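# Load the gear blank into the gear shaper's chuck

## Task

Place the gear blank inside the gear shaper's chuck so that it stays seated there after the robot lets go.

## Robot and tools

Robot: two arms, left_arm and right_arm, each ending in a two-finger parallel gripper with a camera on its wrist. In the scene frame the origin sits at table-top height, halfway between the two arm bases. +x points out over the table, +z points up, and left_arm is on the +y side (base near y=+0.267 m, right_arm near y=-0.290 m). Image left and right do not match arm names. The fixed cameras are cam_head_left, cam_head_right, cam_high and cam_low. The wrist cameras are cam_left_wrist and cam_right_wrist. All images are 896x504.

Frames: each arm reports its hand pose (end_effector_position in metres, end_effector_quat_wxyz) in its own base frame. Fixed cameras and the table use the scene frame. Every motion offset you send is expressed along the axes of that arm's current Hand target, not the world. On the gripper, the fingers point along its +z and close along its y. The reported position is the spot between the finger pads, roughly 1 cm short of the tips.

The 14-number row: every motion tool uses rows of 14 numbers, each in [-1, 1]. The first seven belong to left_arm and the last seven to right_arm, each as dx, dy, dz, rx, ry, rz, opening. You must give all 14 even when only one arm should move. dx, dy, dz are a displacement relative to that arm's Hand target, not a destination. A value of 1.0 equals 0.6 m, so 0.05 is 3 cm. rx, ry, rz form one rotation vector, also relative, where 1.0 equals 180 degrees. opening is absolute, not an offset: +1 fully open (0.093 m), -1 shut. Six zeros re-request the current Hand target; they do not mean hold still at wherever the hand drifted. To keep a gripper unchanged, repeat its present opening, because 0 is a real half-open command.

execute_actions(actions, cameras): actions is a list of actions. Each action is a table of up to 15 rows, one row per 1/30 s control step. A short table repeats its final row until 15 steps pass. All rows in one action are measured from the Hand target at that action's start, and each new action starts from the updated target, so sending the same offset twice moves twice as far. An empty actions list returns the state plus all camera images. cameras takes names, ["all"] or []; an unknown name invalidates the call.

move(target, speed, blend, opening_speed, grip_force, blocking, cameras): drives grippers in straight lines. target is a single 14-number row or a list of up to 15 rows. Every row in a list is an offset from the same starting Hand targets, not from the previous row. speed is in m/s, 0.002 to 2.9, default 0.25; rotation speed is capped at twice that in rad/s. blend (metres) rounds corners between listed rows; 0 stops at each. opening_speed is the finger rate per second on the -1..+1 scale, at least 0.2. grip_force is newtons per pad, 10 to 50, and persists; lower force closes the fingers slowly. blocking=false returns after about 0.5 s while motion continues. A move lasts at most 10 s overall. Paths do not avoid obstacles or the other arm, and faster moves lag, stray and hit harder. The move: line reports how it ended (done, off_target, moving, held, fault) and which limits applied (paced = pose clipped, held = steps withheld).

wait(seconds): 0 to 10 s, arms keep their last command. stop(): brakes a running move. zoom_image(camera, region): region is [x0, y0, x1, y1] in pixels of that camera's latest image, at most 504 by 504, from a camera in the newest images. read_manual(section) returns licence texts only. finished_scene(scene) ends the scene irreversibly; pass 1 here.

Results: positions, quaternions, Hand target (your last commanded pose after clipping; next offsets start here), grip_measured, Joint positions (last entry is finger gap in metres), joint torques, velocities, motor temperatures and Tool commands. Hands often stop short of the Hand target because of friction and weight, especially when stretched out; resend the shortfall as an offset and check tilt after each move. The controller limits orientation changes to 40 degrees from the measured one per step.

Gripping: grip_measured uses the opening scale. The pads meet near -0.94; add about 0.0208 per millimetre of object width to get the reading at contact. For a firm hold on a rigid part, command roughly 0.24 below that contact reading and keep sending it. To release, send a value well above it.

Avoid: dropping the blank or releasing it while it still moves; fast impacts on the shaper or table; knocking anything off the table; the arms, grippers or wrist cameras touching each other; closing one gripper on the other's fingers; the bar, back plate and low rail near the bases (up to about 3 cm tall, no warning); paths passing close to an arm's own base; and long stretched holds or pushing into unreachable poses, which heat motors (MOTOR HOT at 75 °C, arm folds at 90 °C).

Each tool is called after ">>>" as name([rows], argument=value, ...), one row to a line, values as JSON.

## Session

>>> execute_actions(actions=[])

Scene clock: 0.00 s.
left_arm: end_effector_position=(+0.3357, -0.0926, +0.2641) grip_measured=+1.000 end_effector_quat_wxyz=(+0.471, +0.026, +0.881, +0.024) | right_arm: end_effector_position=(+0.3683, +0.2786, +0.3925) grip_measured=+1.000 end_effector_quat_wxyz=(+0.549, -0.174, +0.795, +0.191)
Joint positions: left_arm=[-0.454 1.145 1.096 -0.594 -0.39 -0.198 0.093] | right_arm=[0.699 1.494 1.638 -0.477 0.141 0.167 0.093]
Joint velocities: within noise
Joint torques (N m): no reading
Motor temperatures (°C): left_arm=[26 32 31 29 23 26 23] | right_arm=[23 32 32 33 25 26 26]
Heat: left arm: 32 °C; right arm: 33 °C.
Hand target: left_arm +0.3361, -0.0938, +0.2652; +0.471, +0.027, +0.881, +0.022 | right_arm +0.3655, +0.2775, +0.4019; +0.557, -0.173, +0.789, +0.196
Tool commands: left_gripper/opening=+1.0 right_gripper/opening=+1.0

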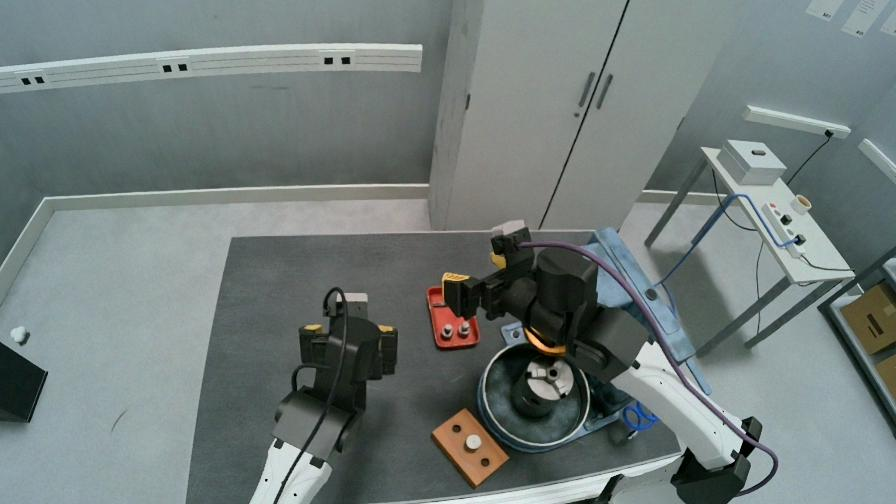

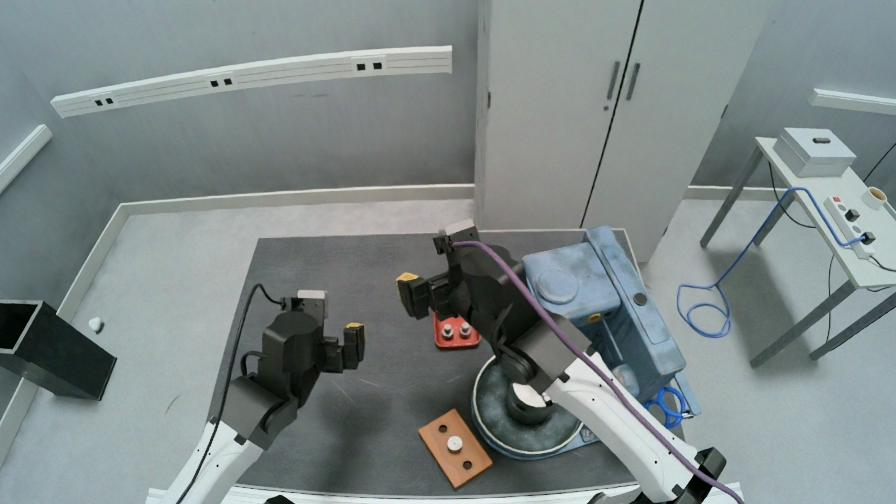

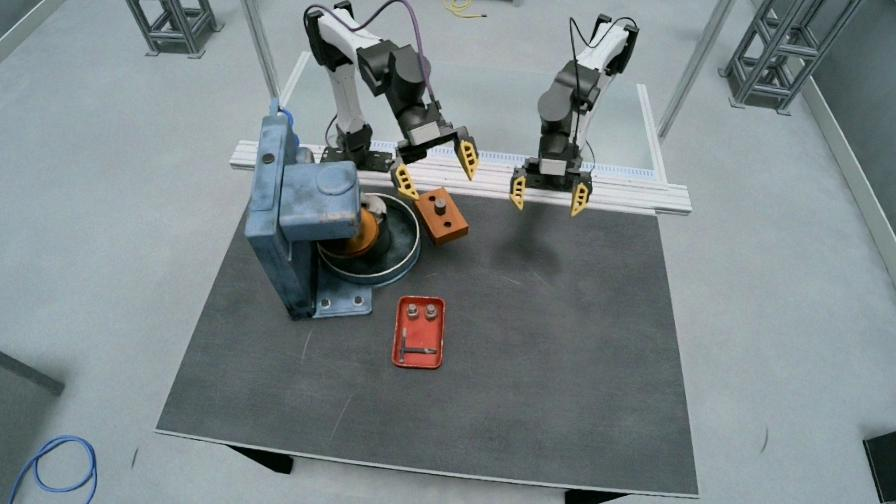

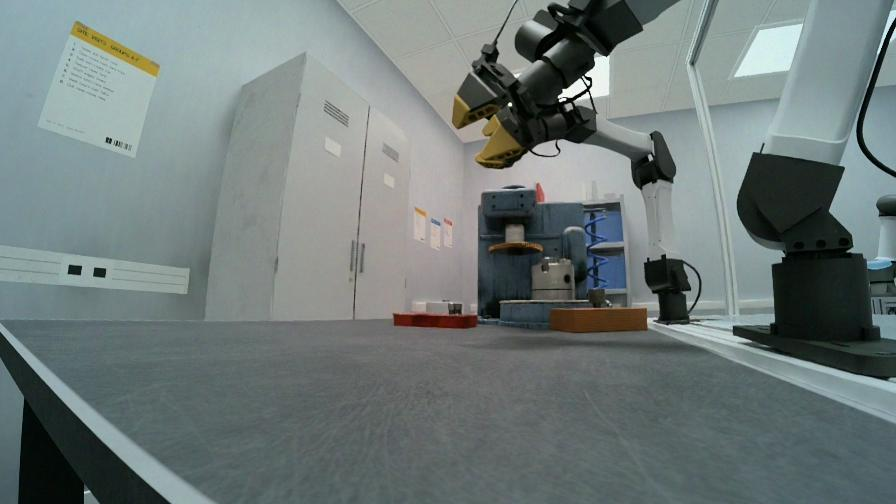

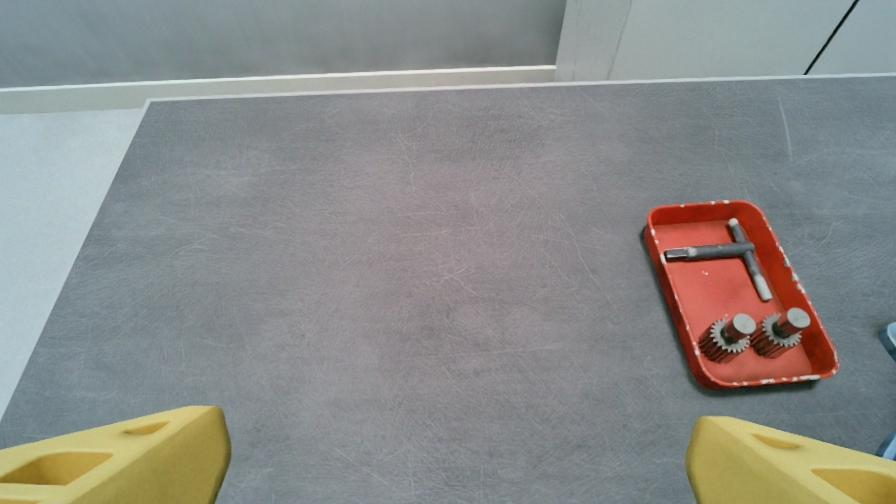

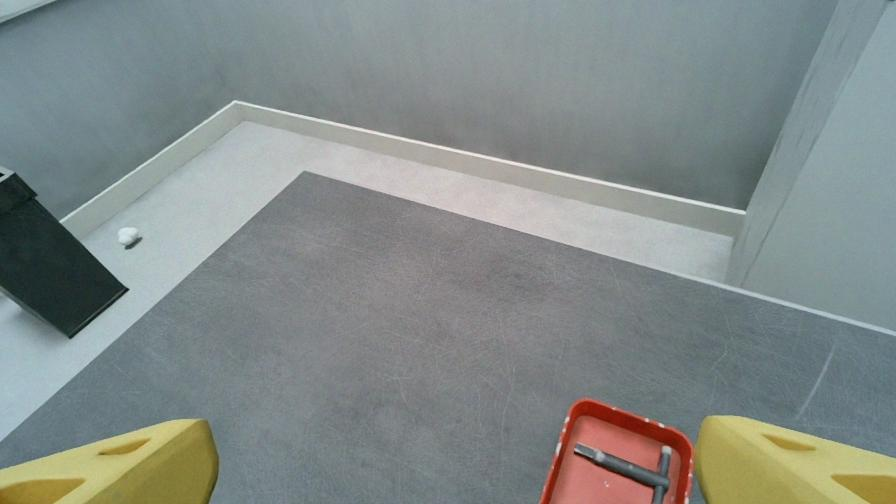

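>>> zoom_image(camera="cam_head_left", region=[420, 320, 660, 500])

>>> zoom_image(camera="cam_high", region=[230, 140, 490, 330])

>>> zoom_image(camera="cam_low", region=[460, 170, 680, 340])

>>> zoom_image(camera="cam_head_right", region=[410, 330, 660, 500])

Scaled by 2.100 from the camera's 896x504 image, which has a finer 1280x720 frame.

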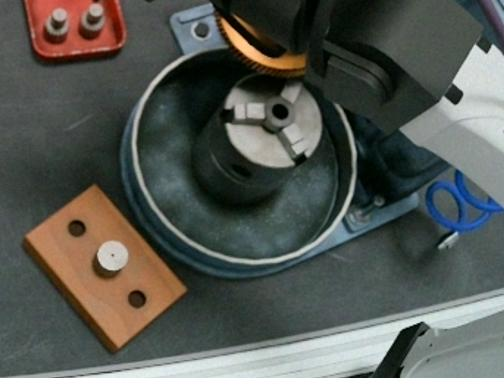

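Scaled by 1.938 from the camera's 896x504 image, which has a finer 1280x720 frame.

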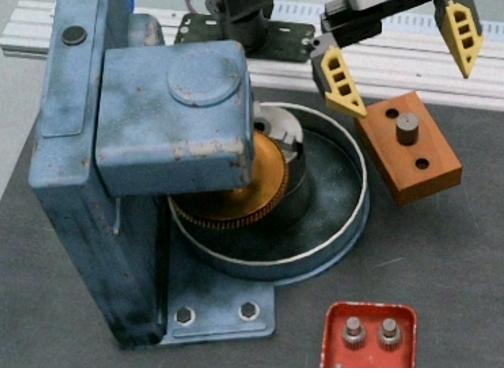

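Scaled by 2.291 from the camera's 896x504 image, which has a finer 1280x720 frame.

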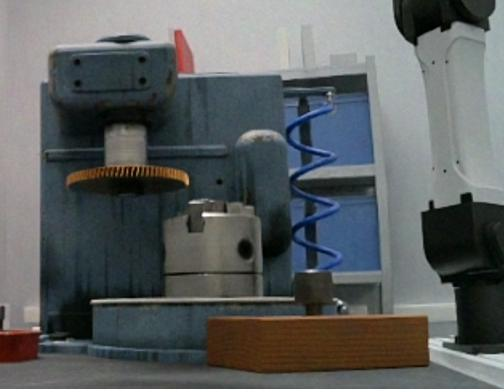

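Scaled by 2.016 from the camera's 896x504 image, which has a finer 1280x720 frame.

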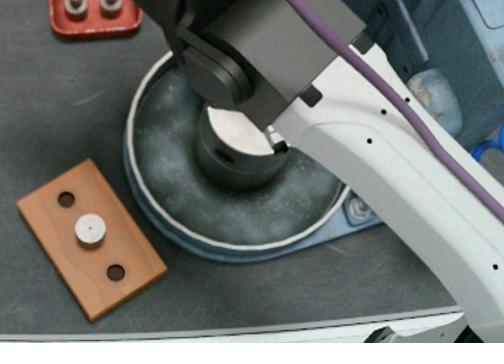

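>>> move(target=[0,0,0,0,0,0,1,0.4395,0.0547,-0.237,-0.1072,0.157,-0.1087,1], cameras=["all"])

Scene clock: 95.67 s.
left_arm: end_effector_position=(+0.3357, -0.0926, +0.2641) grip_measured=+1.000 end_effector_quat_wxyz=(+0.471, +0.026, +0.881, +0.024) | right_arm: end_effector_position=(+0.1541, +0.2233, +0.2052) grip_measured=+1.000 end_effector_quat_wxyz=(+0.346, -0.429, +0.814, +0.183)
Joint positions: left_arm=[-0.454 1.145 1.096 -0.594 -0.39 -0.198 0.093] | right_arm=[0.963 0.876 0.864 -0.755 -0.006 -0.003 0.093]
Joint torques (N m): left_arm=[-0.03 -3.12 7.23 2.16 -0.13 0.09] | right_arm=[0.28 -2.28 5.76 2.07 0.08 -0.09]
Motor temperatures (°C): left_arm=[26 31 36 36 23 26 23] | right_arm=[23 36 40 41 25 25 26]
Heat: left arm: 36 °C; right arm: 41 °C.
Hand target: left_arm +0.3361, -0.0938, +0.2652; +0.471, +0.027, +0.881, +0.022 | right_arm +0.1496, +0.2202, +0.1996; +0.338, -0.434, +0.816, +0.180
Off the commanded pose: left_arm 0.002 m, 0 deg | right_arm 0.008 m, 1 deg.
move: done
camera_calibration:
cam_right_wrist: T_world_to_cam=[[0.816659, -0.576965, -0.0133875, 0.00587073], [-0.542732, -0.759902, -0.357758, 0.366042], [0.196241, 0.299432, -0.933718, 0.180081], [0, 0, 0, 1]] pos_world=[0.158529, 0.227621, 0.299178]

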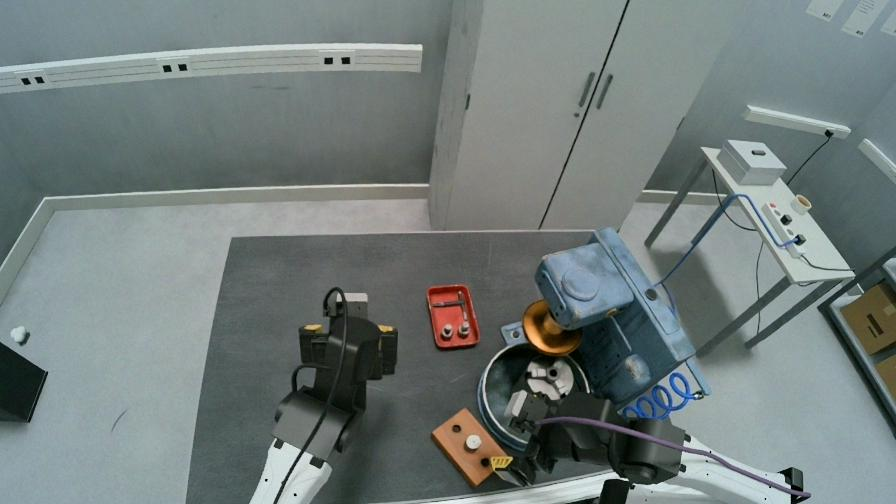

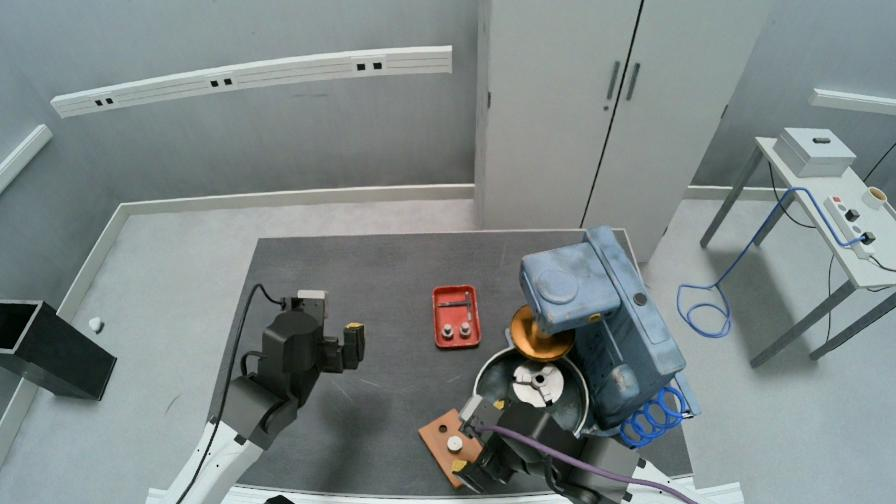

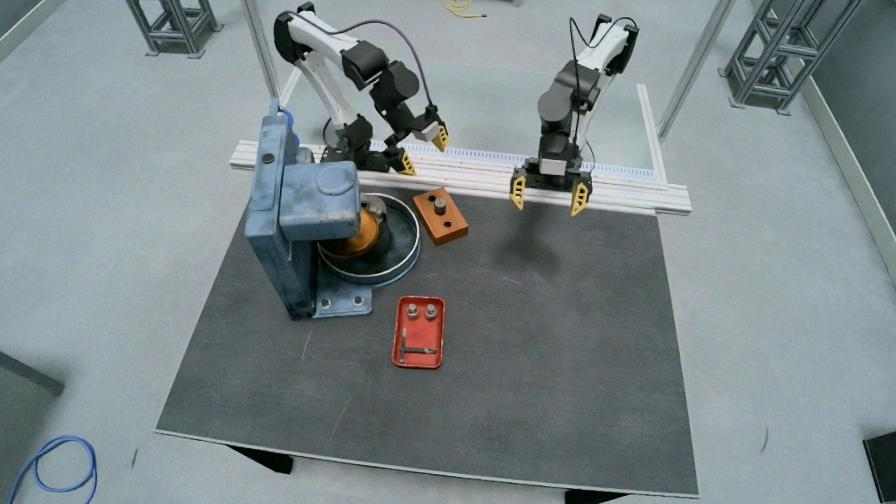

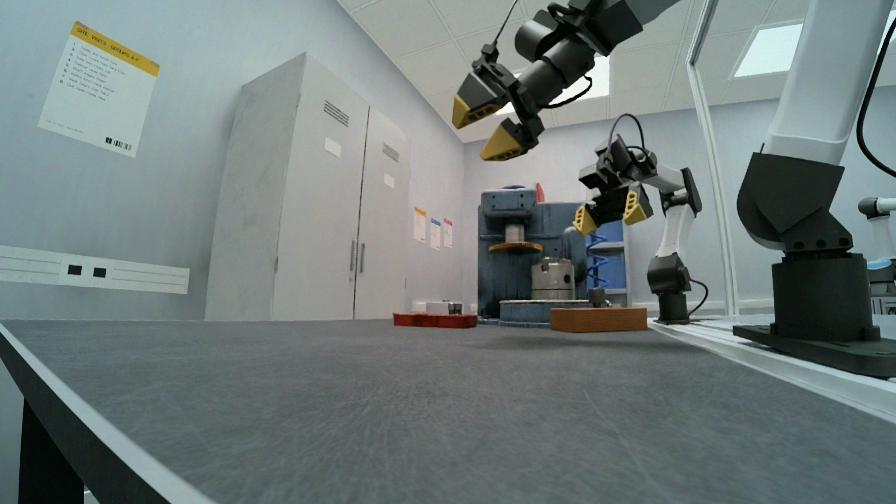

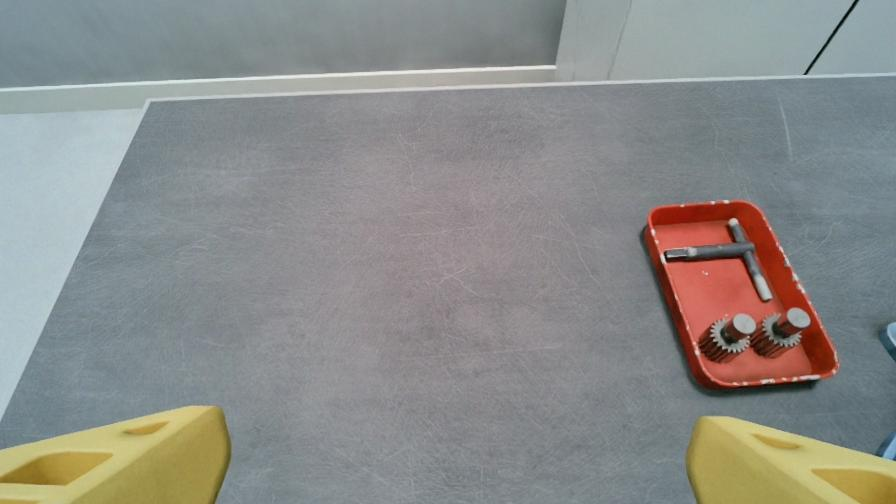

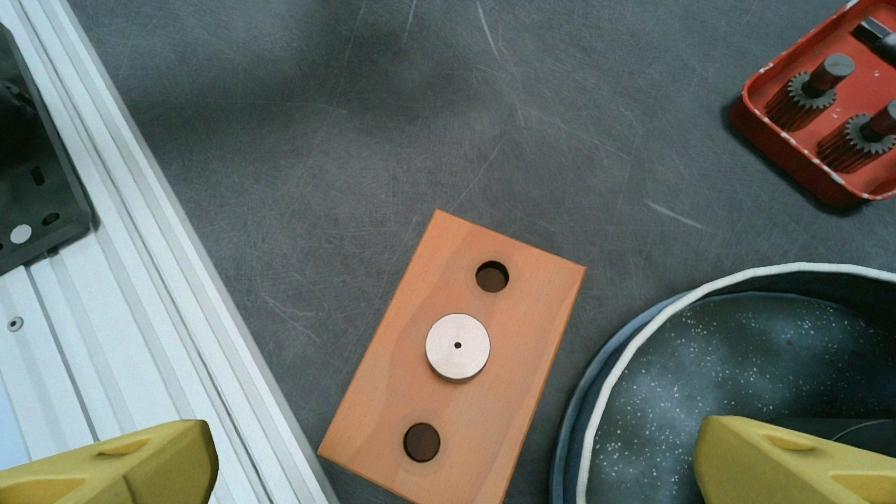

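>>> zoom_image(camera="cam_head_right", region=[460, 300, 640, 440])

>>> zoom_image(camera="cam_head_left", region=[460, 300, 640, 440])

>>> zoom_image(camera="cam_low", region=[470, 170, 650, 340])

Scaled by 2.800 from the camera's 896x504 image, which has a finer 1280x720 frame.

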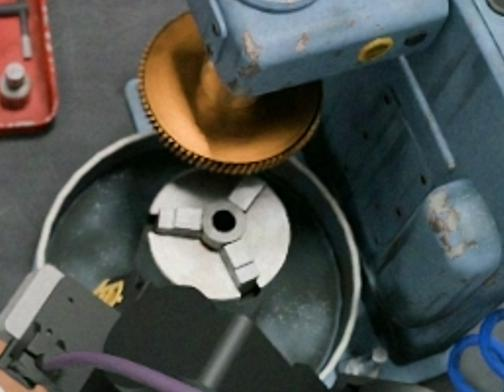

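Scaled by 2.800 from the camera's 896x504 image, which has a finer 1280x720 frame.

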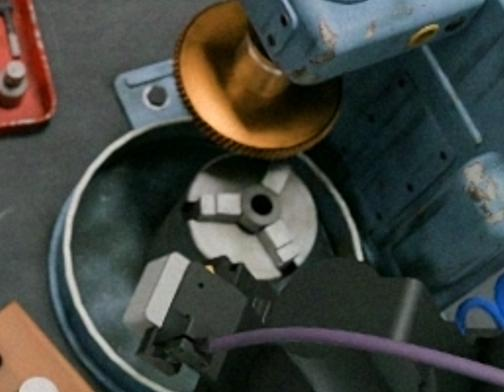

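Scaled by 2.800 from the camera's 896x504 image, which has a finer 1280x720 frame.

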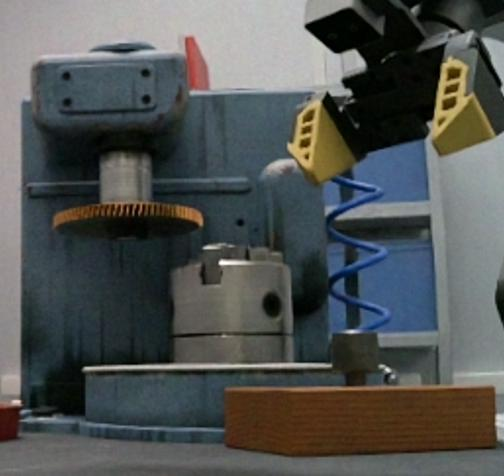

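>>> move(target=[0,0,0,0,0,0,1,0.0697,-0.0047,0.0602,0.0110,-0.0586,-0.0042,1], cameras=["cam_right_wrist"])

Scene clock: 138.40 s.
left_arm: end_effector_position=(+0.3357, -0.0926, +0.2641) grip_measured=+1.000 end_effector_quat_wxyz=(+0.471, +0.026, +0.881, +0.024) | right_arm: end_effector_position=(+0.1497, +0.2126, +0.1472) grip_measured=+1.000 end_effector_quat_wxyz=(+0.417, -0.412, +0.785, +0.202)
Joint positions: left_arm=[-0.454 1.145 1.096 -0.594 -0.39 -0.198 0.093] | right_arm=[0.984 0.647 0.459 -0.421 0.042 -0.003 0.093]
Joint torques (N m): left_arm=[-0.03 -3.06 7.25 2.16 -0.12 0.09] | right_arm=[0.32 0.09 5.72 2.84 0.15 -0.11]
Heat: left arm: 37 °C; right arm: 41 °C.
Hand target: left_arm +0.3361, -0.0938, +0.2652; +0.471, +0.027, +0.881, +0.022 | right_arm +0.1497, +0.2153, +0.1445; +0.420, -0.415, +0.781, +0.202
Off the commanded pose: left_arm 0.002 m, 0 deg | right_arm 0.004 m, 1 deg.
move: done
camera_calibration:
cam_right_wrist: T_world_to_cam=[[0.80755, -0.589664, 0.0126115, 0.00280775], [-0.50544, -0.702909, -0.500448, 0.338098], [0.303961, 0.397763, -0.865675, 0.0829825], [0, 0, 0, 1]] pos_world=[0.143398, 0.2063, 0.241001]
Images, in order (width x height): cam_right_wrist 896x504.

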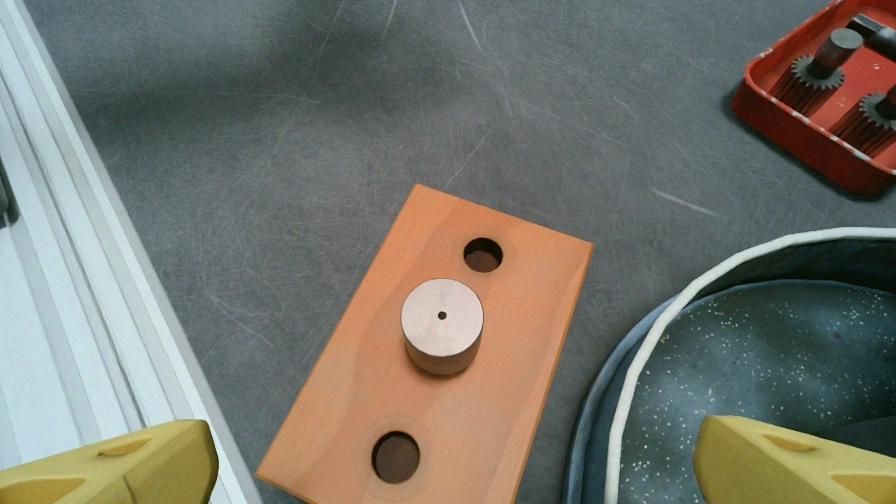

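>>> move(target=[0,0,0,0,0,0,1,0.0518,0.0042,0.1508,0,0,0,1], speed=0.15, cameras=["cam_right_wrist","cam_low"])

>>> zoom_image(camera="cam_low", region=[470, 200, 690, 340])

Scene clock: 151.90 s.
left_arm: end_effector_position=(+0.3357, -0.0926, +0.2641) grip_measured=+1.000 end_effector_quat_wxyz=(+0.471, +0.026, +0.881, +0.024) | right_arm: end_effector_position=(+0.1840, +0.2589, +0.0716) grip_measured=+1.000 end_effector_quat_wxyz=(+0.423, -0.412, +0.785, +0.187)
Joint positions: left_arm=[-0.454 1.145 1.096 -0.594 -0.39 -0.198 0.093] | right_arm=[0.993 1.15 0.302 0.238 0.076 -0.013 0.093]
Joint torques (N m): left_arm=[-0.03 -3.12 7.2 2.14 -0.13 0.09] | right_arm=[-1.25 -0.95 4.96 3.02 -0.27 -0.06]
Heat: left arm: 37 °C; right arm: 44 °C.
Hand target: left_arm +0.3361, -0.0938, +0.2652; +0.471, +0.027, +0.881, +0.022 | right_arm +0.1824, +0.2620, +0.0677; +0.420, -0.415, +0.781, +0.202
Off the commanded pose: left_arm 0.002 m, 0 deg | right_arm 0.005 m, 2 deg.
move: done
camera_calibration:
cam_right_wrist: T_world_to_cam=[[0.79886, -0.600157, 0.0404307, 0.00566992], [-0.504021, -0.704549, -0.499574, 0.350254], [0.328308, 0.378711, -0.865327, -0.0108908], [0, 0, 0, 1]] pos_world=[0.175581, 0.254298, 0.165324]
Images, in order (width x height): cam_low 896x504, cam_right_wrist 896x504.

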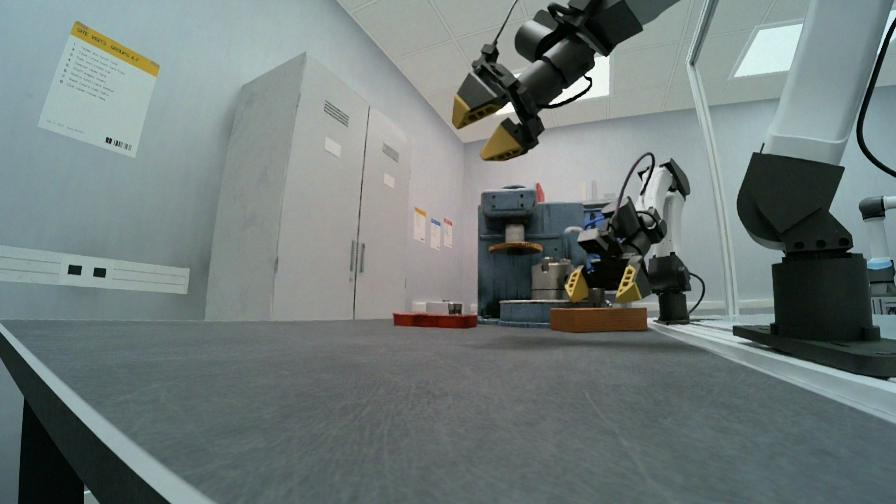

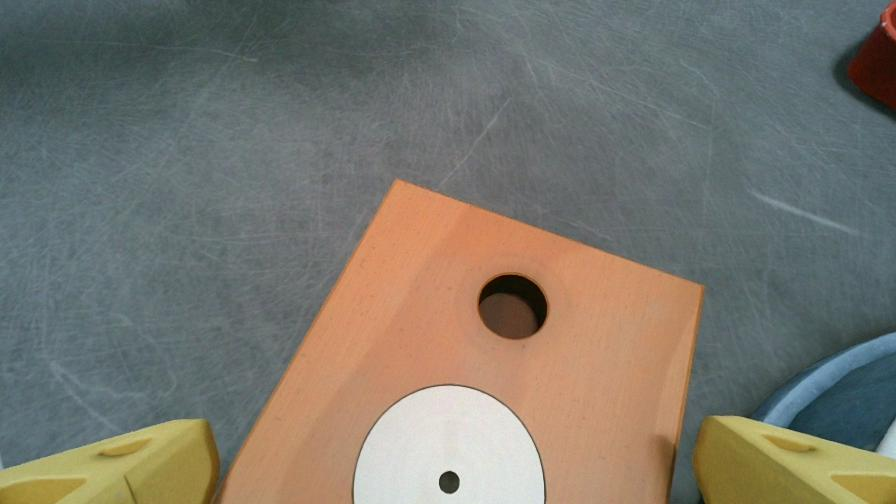

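Scaled by 2.291 from the camera's 896x504 image, which has a finer 1280x720 frame.

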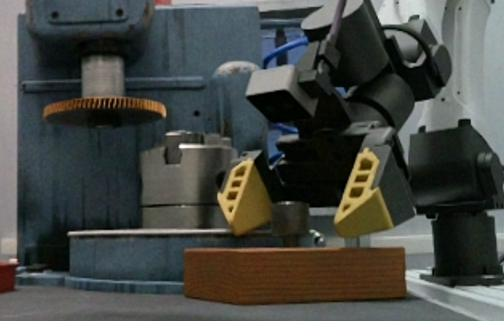

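>>> move([
  [0,0,0,0,0,0,1,-0.0029,0.0008,-0.0076,0,0,0.009,1],
  [0,0,0,0,0,0,1,-0.0029,0.0008,-0.0076,0,0,0.009,-0.6],
], speed=0.1, opening_speed=1.0, cameras=["cam_right_wrist"])

Scene clock: 166.03 s.
left_arm: end_effector_position=(+0.3357, -0.0926, +0.2641) grip_measured=+1.000 end_effector_quat_wxyz=(+0.471, +0.026, +0.881, +0.024) | right_arm: end_effector_position=(+0.1820, +0.2607, +0.0725) grip_measured=-0.476 end_effector_quat_wxyz=(+0.419, -0.408, +0.786, +0.199)
Joint positions: left_arm=[-0.454 1.145 1.096 -0.594 -0.39 -0.198 0.093] | right_arm=[0.991 1.147 0.302 0.238 0.057 0.004 0.022]
Joint torques (N m): left_arm=[-0.02 -3.11 7.3 2.16 -0.13 0.09] | right_arm=[-0.83 -3.26 5.22 2.64 -0.08 0.11]
Heat: left arm: 37 °C; right arm: 45 °C.
Hand target: left_arm +0.3361, -0.0938, +0.2652; +0.471, +0.027, +0.881, +0.022 | right_arm +0.1803, +0.2601, +0.0716; +0.417, -0.404, +0.787, +0.208
Off the commanded pose: left_arm 0.002 m, 0 deg | right_arm 0.002 m, 1 deg.
move: done
camera_calibration:
cam_right_wrist: T_world_to_cam=[[0.802154, -0.596911, 0.015691, 0.00863691], [-0.509819, -0.698323, -0.502424, 0.350521], [0.31086, 0.395022, -0.864479, -0.0113045], [0, 0, 0, 1]] pos_world=[0.175288, 0.254398, 0.166202]
Images, in order (width x height): cam_right_wrist 896x504.

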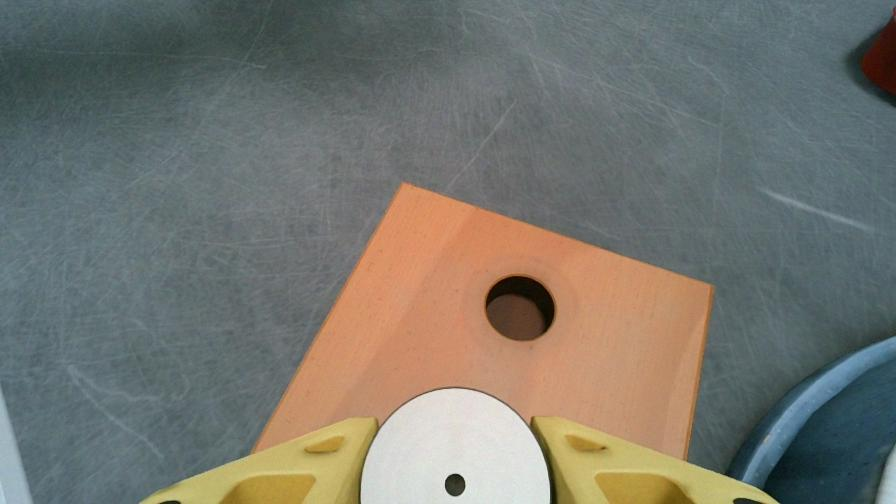

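>>> move([
  [0,0,0,0,0,0,1,-0.2153,0.0058,-0.151,0,0,0,-0.6],
  [0,0,0,0,0,0,1,-0.1727,-0.1438,-0.2417,0.1544,-0.0042,0.1083,-0.6],
], speed=0.2, blend=0.03, cameras=["all"])

>>> zoom_image(camera="cam_low", region=[470, 150, 690, 340])

Scene clock: 185.50 s.
left_arm: end_effector_position=(+0.3357, -0.0926, +0.2641) grip_measured=+1.000 end_effector_quat_wxyz=(+0.471, +0.026, +0.881, +0.024) | right_arm: end_effector_position=(+0.2079, +0.1609, +0.2166) grip_measured=-0.490 end_effector_quat_wxyz=(+0.442, -0.177, +0.877, +0.068)
Joint positions: left_arm=[-0.454 1.145 1.096 -0.594 -0.39 -0.198 0.093] | right_arm=[0.953 0.826 0.826 -0.74 0.469 0.345 0.022]
Joint torques (N m): left_arm=[-0.08 -3.08 7.2 2.16 -0.14 0.09] | right_arm=[-1.06 -1.88 10.41 2.33 0.44 0.13]
Heat: left arm: 38 °C; right arm: 44 °C.
Hand target: left_arm +0.3361, -0.0938, +0.2652; +0.471, +0.027, +0.881, +0.022 | right_arm +0.2131, +0.1610, +0.2399; +0.465, -0.153, +0.868, +0.084
Off the commanded pose: left_arm 0.002 m, 0 deg | right_arm 0.024 m, 4 deg.
move: off_target (right_arm)
camera_calibration:
cam_right_wrist: T_world_to_cam=[[0.358539, -0.933214, 0.0236858, 0.0706878], [-0.820531, -0.327143, -0.468728, 0.363966], [0.445173, 0.148622, -0.883025, 0.160365], [0, 0, 0, 1]] pos_world=[0.201911, 0.161202, 0.310533]

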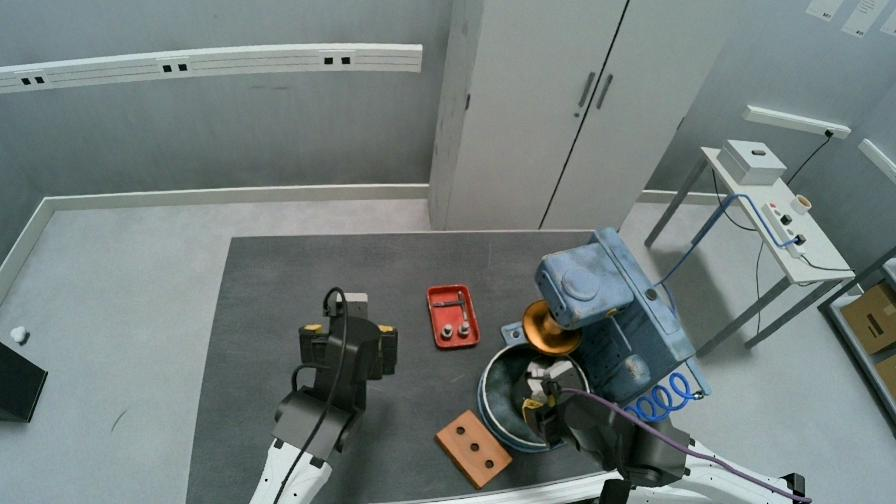

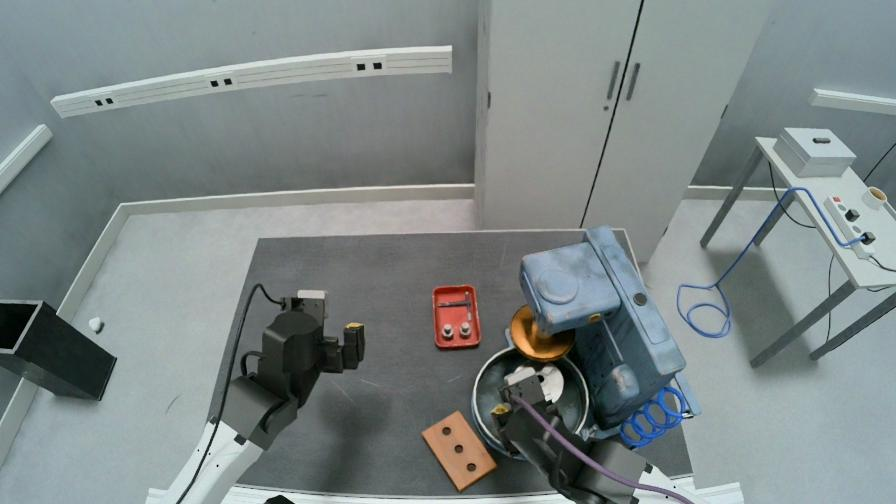

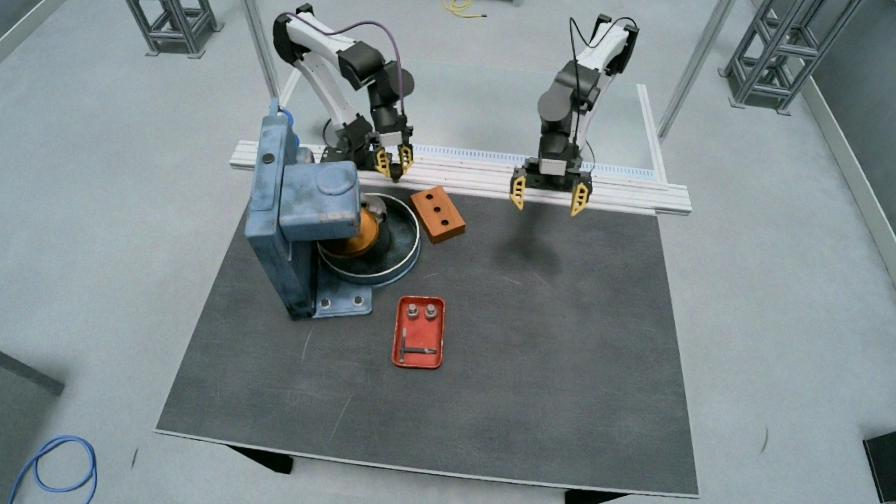

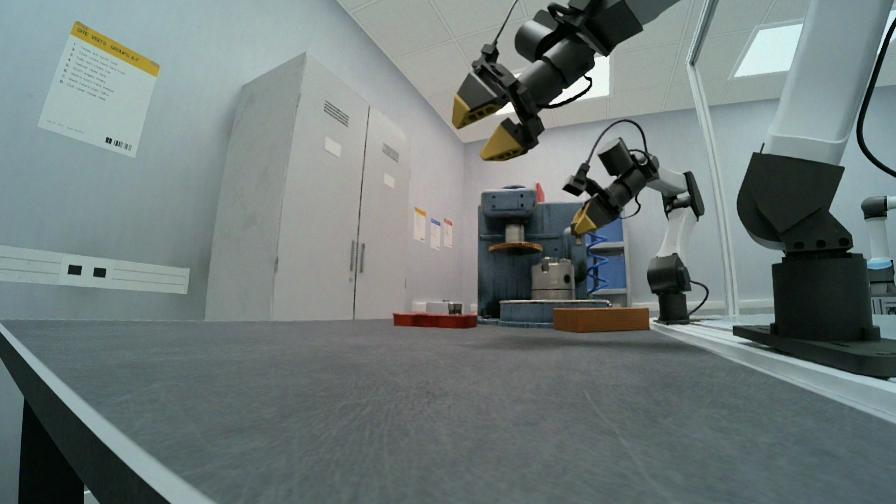

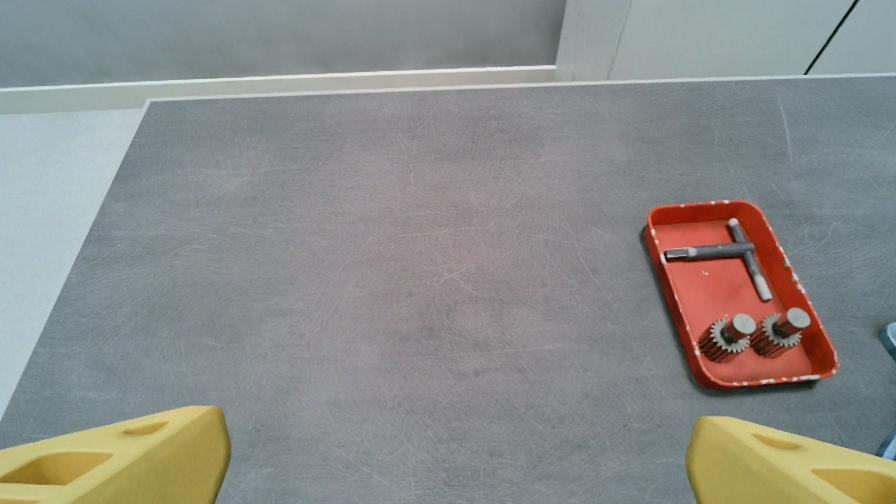

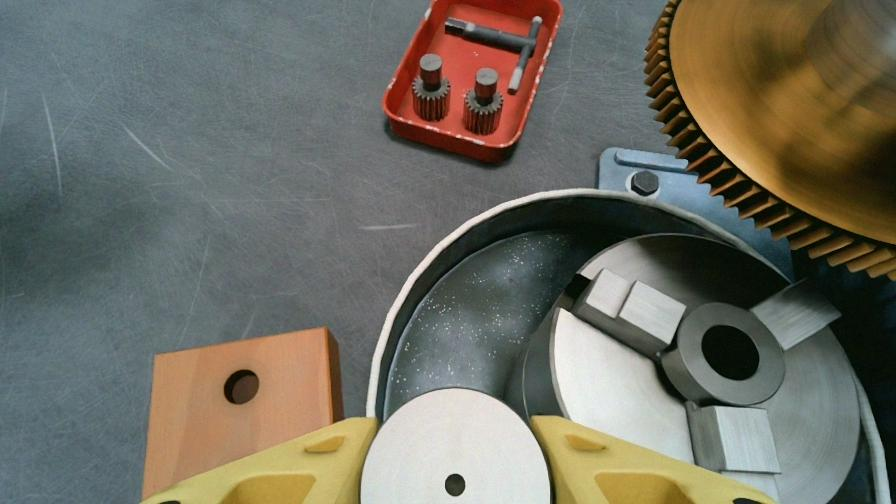

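Scaled by 2.291 from the camera's 896x504 image, which has a finer 1280x720 frame.

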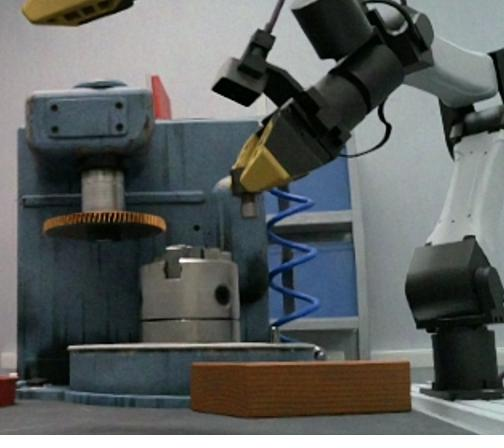

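>>> move(target=[0,0,0,0,0,0,1,-0.0128,-0.0793,0.0082,0,-0.018,0.006,-0.6], speed=0.12, cameras=["cam_right_wrist"])

Scene clock: 205.70 s.
left_arm: end_effector_position=(+0.3357, -0.0926, +0.2641) grip_measured=+1.000 end_effector_quat_wxyz=(+0.471, +0.026, +0.881, +0.024) | right_arm: end_effector_position=(+0.2320, +0.1162, +0.2337) grip_measured=-0.490 end_effector_quat_wxyz=(+0.467, -0.146, +0.868, +0.081)
Joint positions: left_arm=[-0.454 1.145 1.096 -0.594 -0.39 -0.198 0.093] | right_arm=[0.609 0.719 0.805 -0.687 0.225 0.157 0.022]
Joint torques (N m): left_arm=[-0.01 -3.11 7.25 2.15 -0.13 0.08] | right_arm=[-1.05 -1.25 6.17 3.14 0.08 -0.08]
Motor temperatures (°C): left_arm=[25 30 38 37 23 26 22] | right_arm=[23 31 39 43 25 25 26]
Heat: left arm: 38 °C; right arm: 43 °C.
Hand target: left_arm +0.3361, -0.0938, +0.2652; +0.471, +0.027, +0.881, +0.022 | right_arm +0.2373, +0.1191, +0.2434; +0.489, -0.143, +0.856, +0.092
Off the commanded pose: left_arm 0.002 m, 0 deg | right_arm 0.011 m, 3 deg.
move: off_target (right_arm)
camera_calibration:
cam_right_wrist: T_world_to_cam=[[0.319269, -0.94748, -0.0186871, 0.0405525], [-0.811364, -0.263108, -0.52198, 0.380017], [0.489648, 0.181814, -0.852753, 0.150149], [0, 0, 0, 1]] pos_world=[0.221865, 0.111109, 0.327159]
Images, in order (width x height): cam_right_wrist 896x504.

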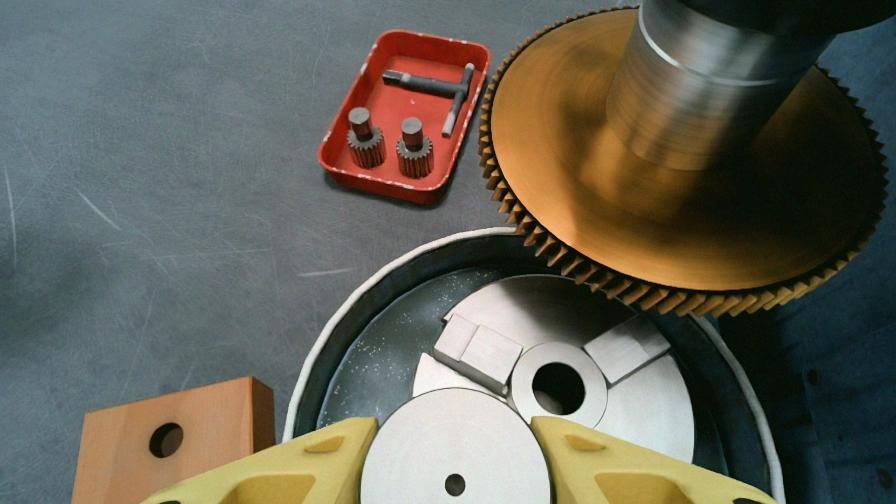

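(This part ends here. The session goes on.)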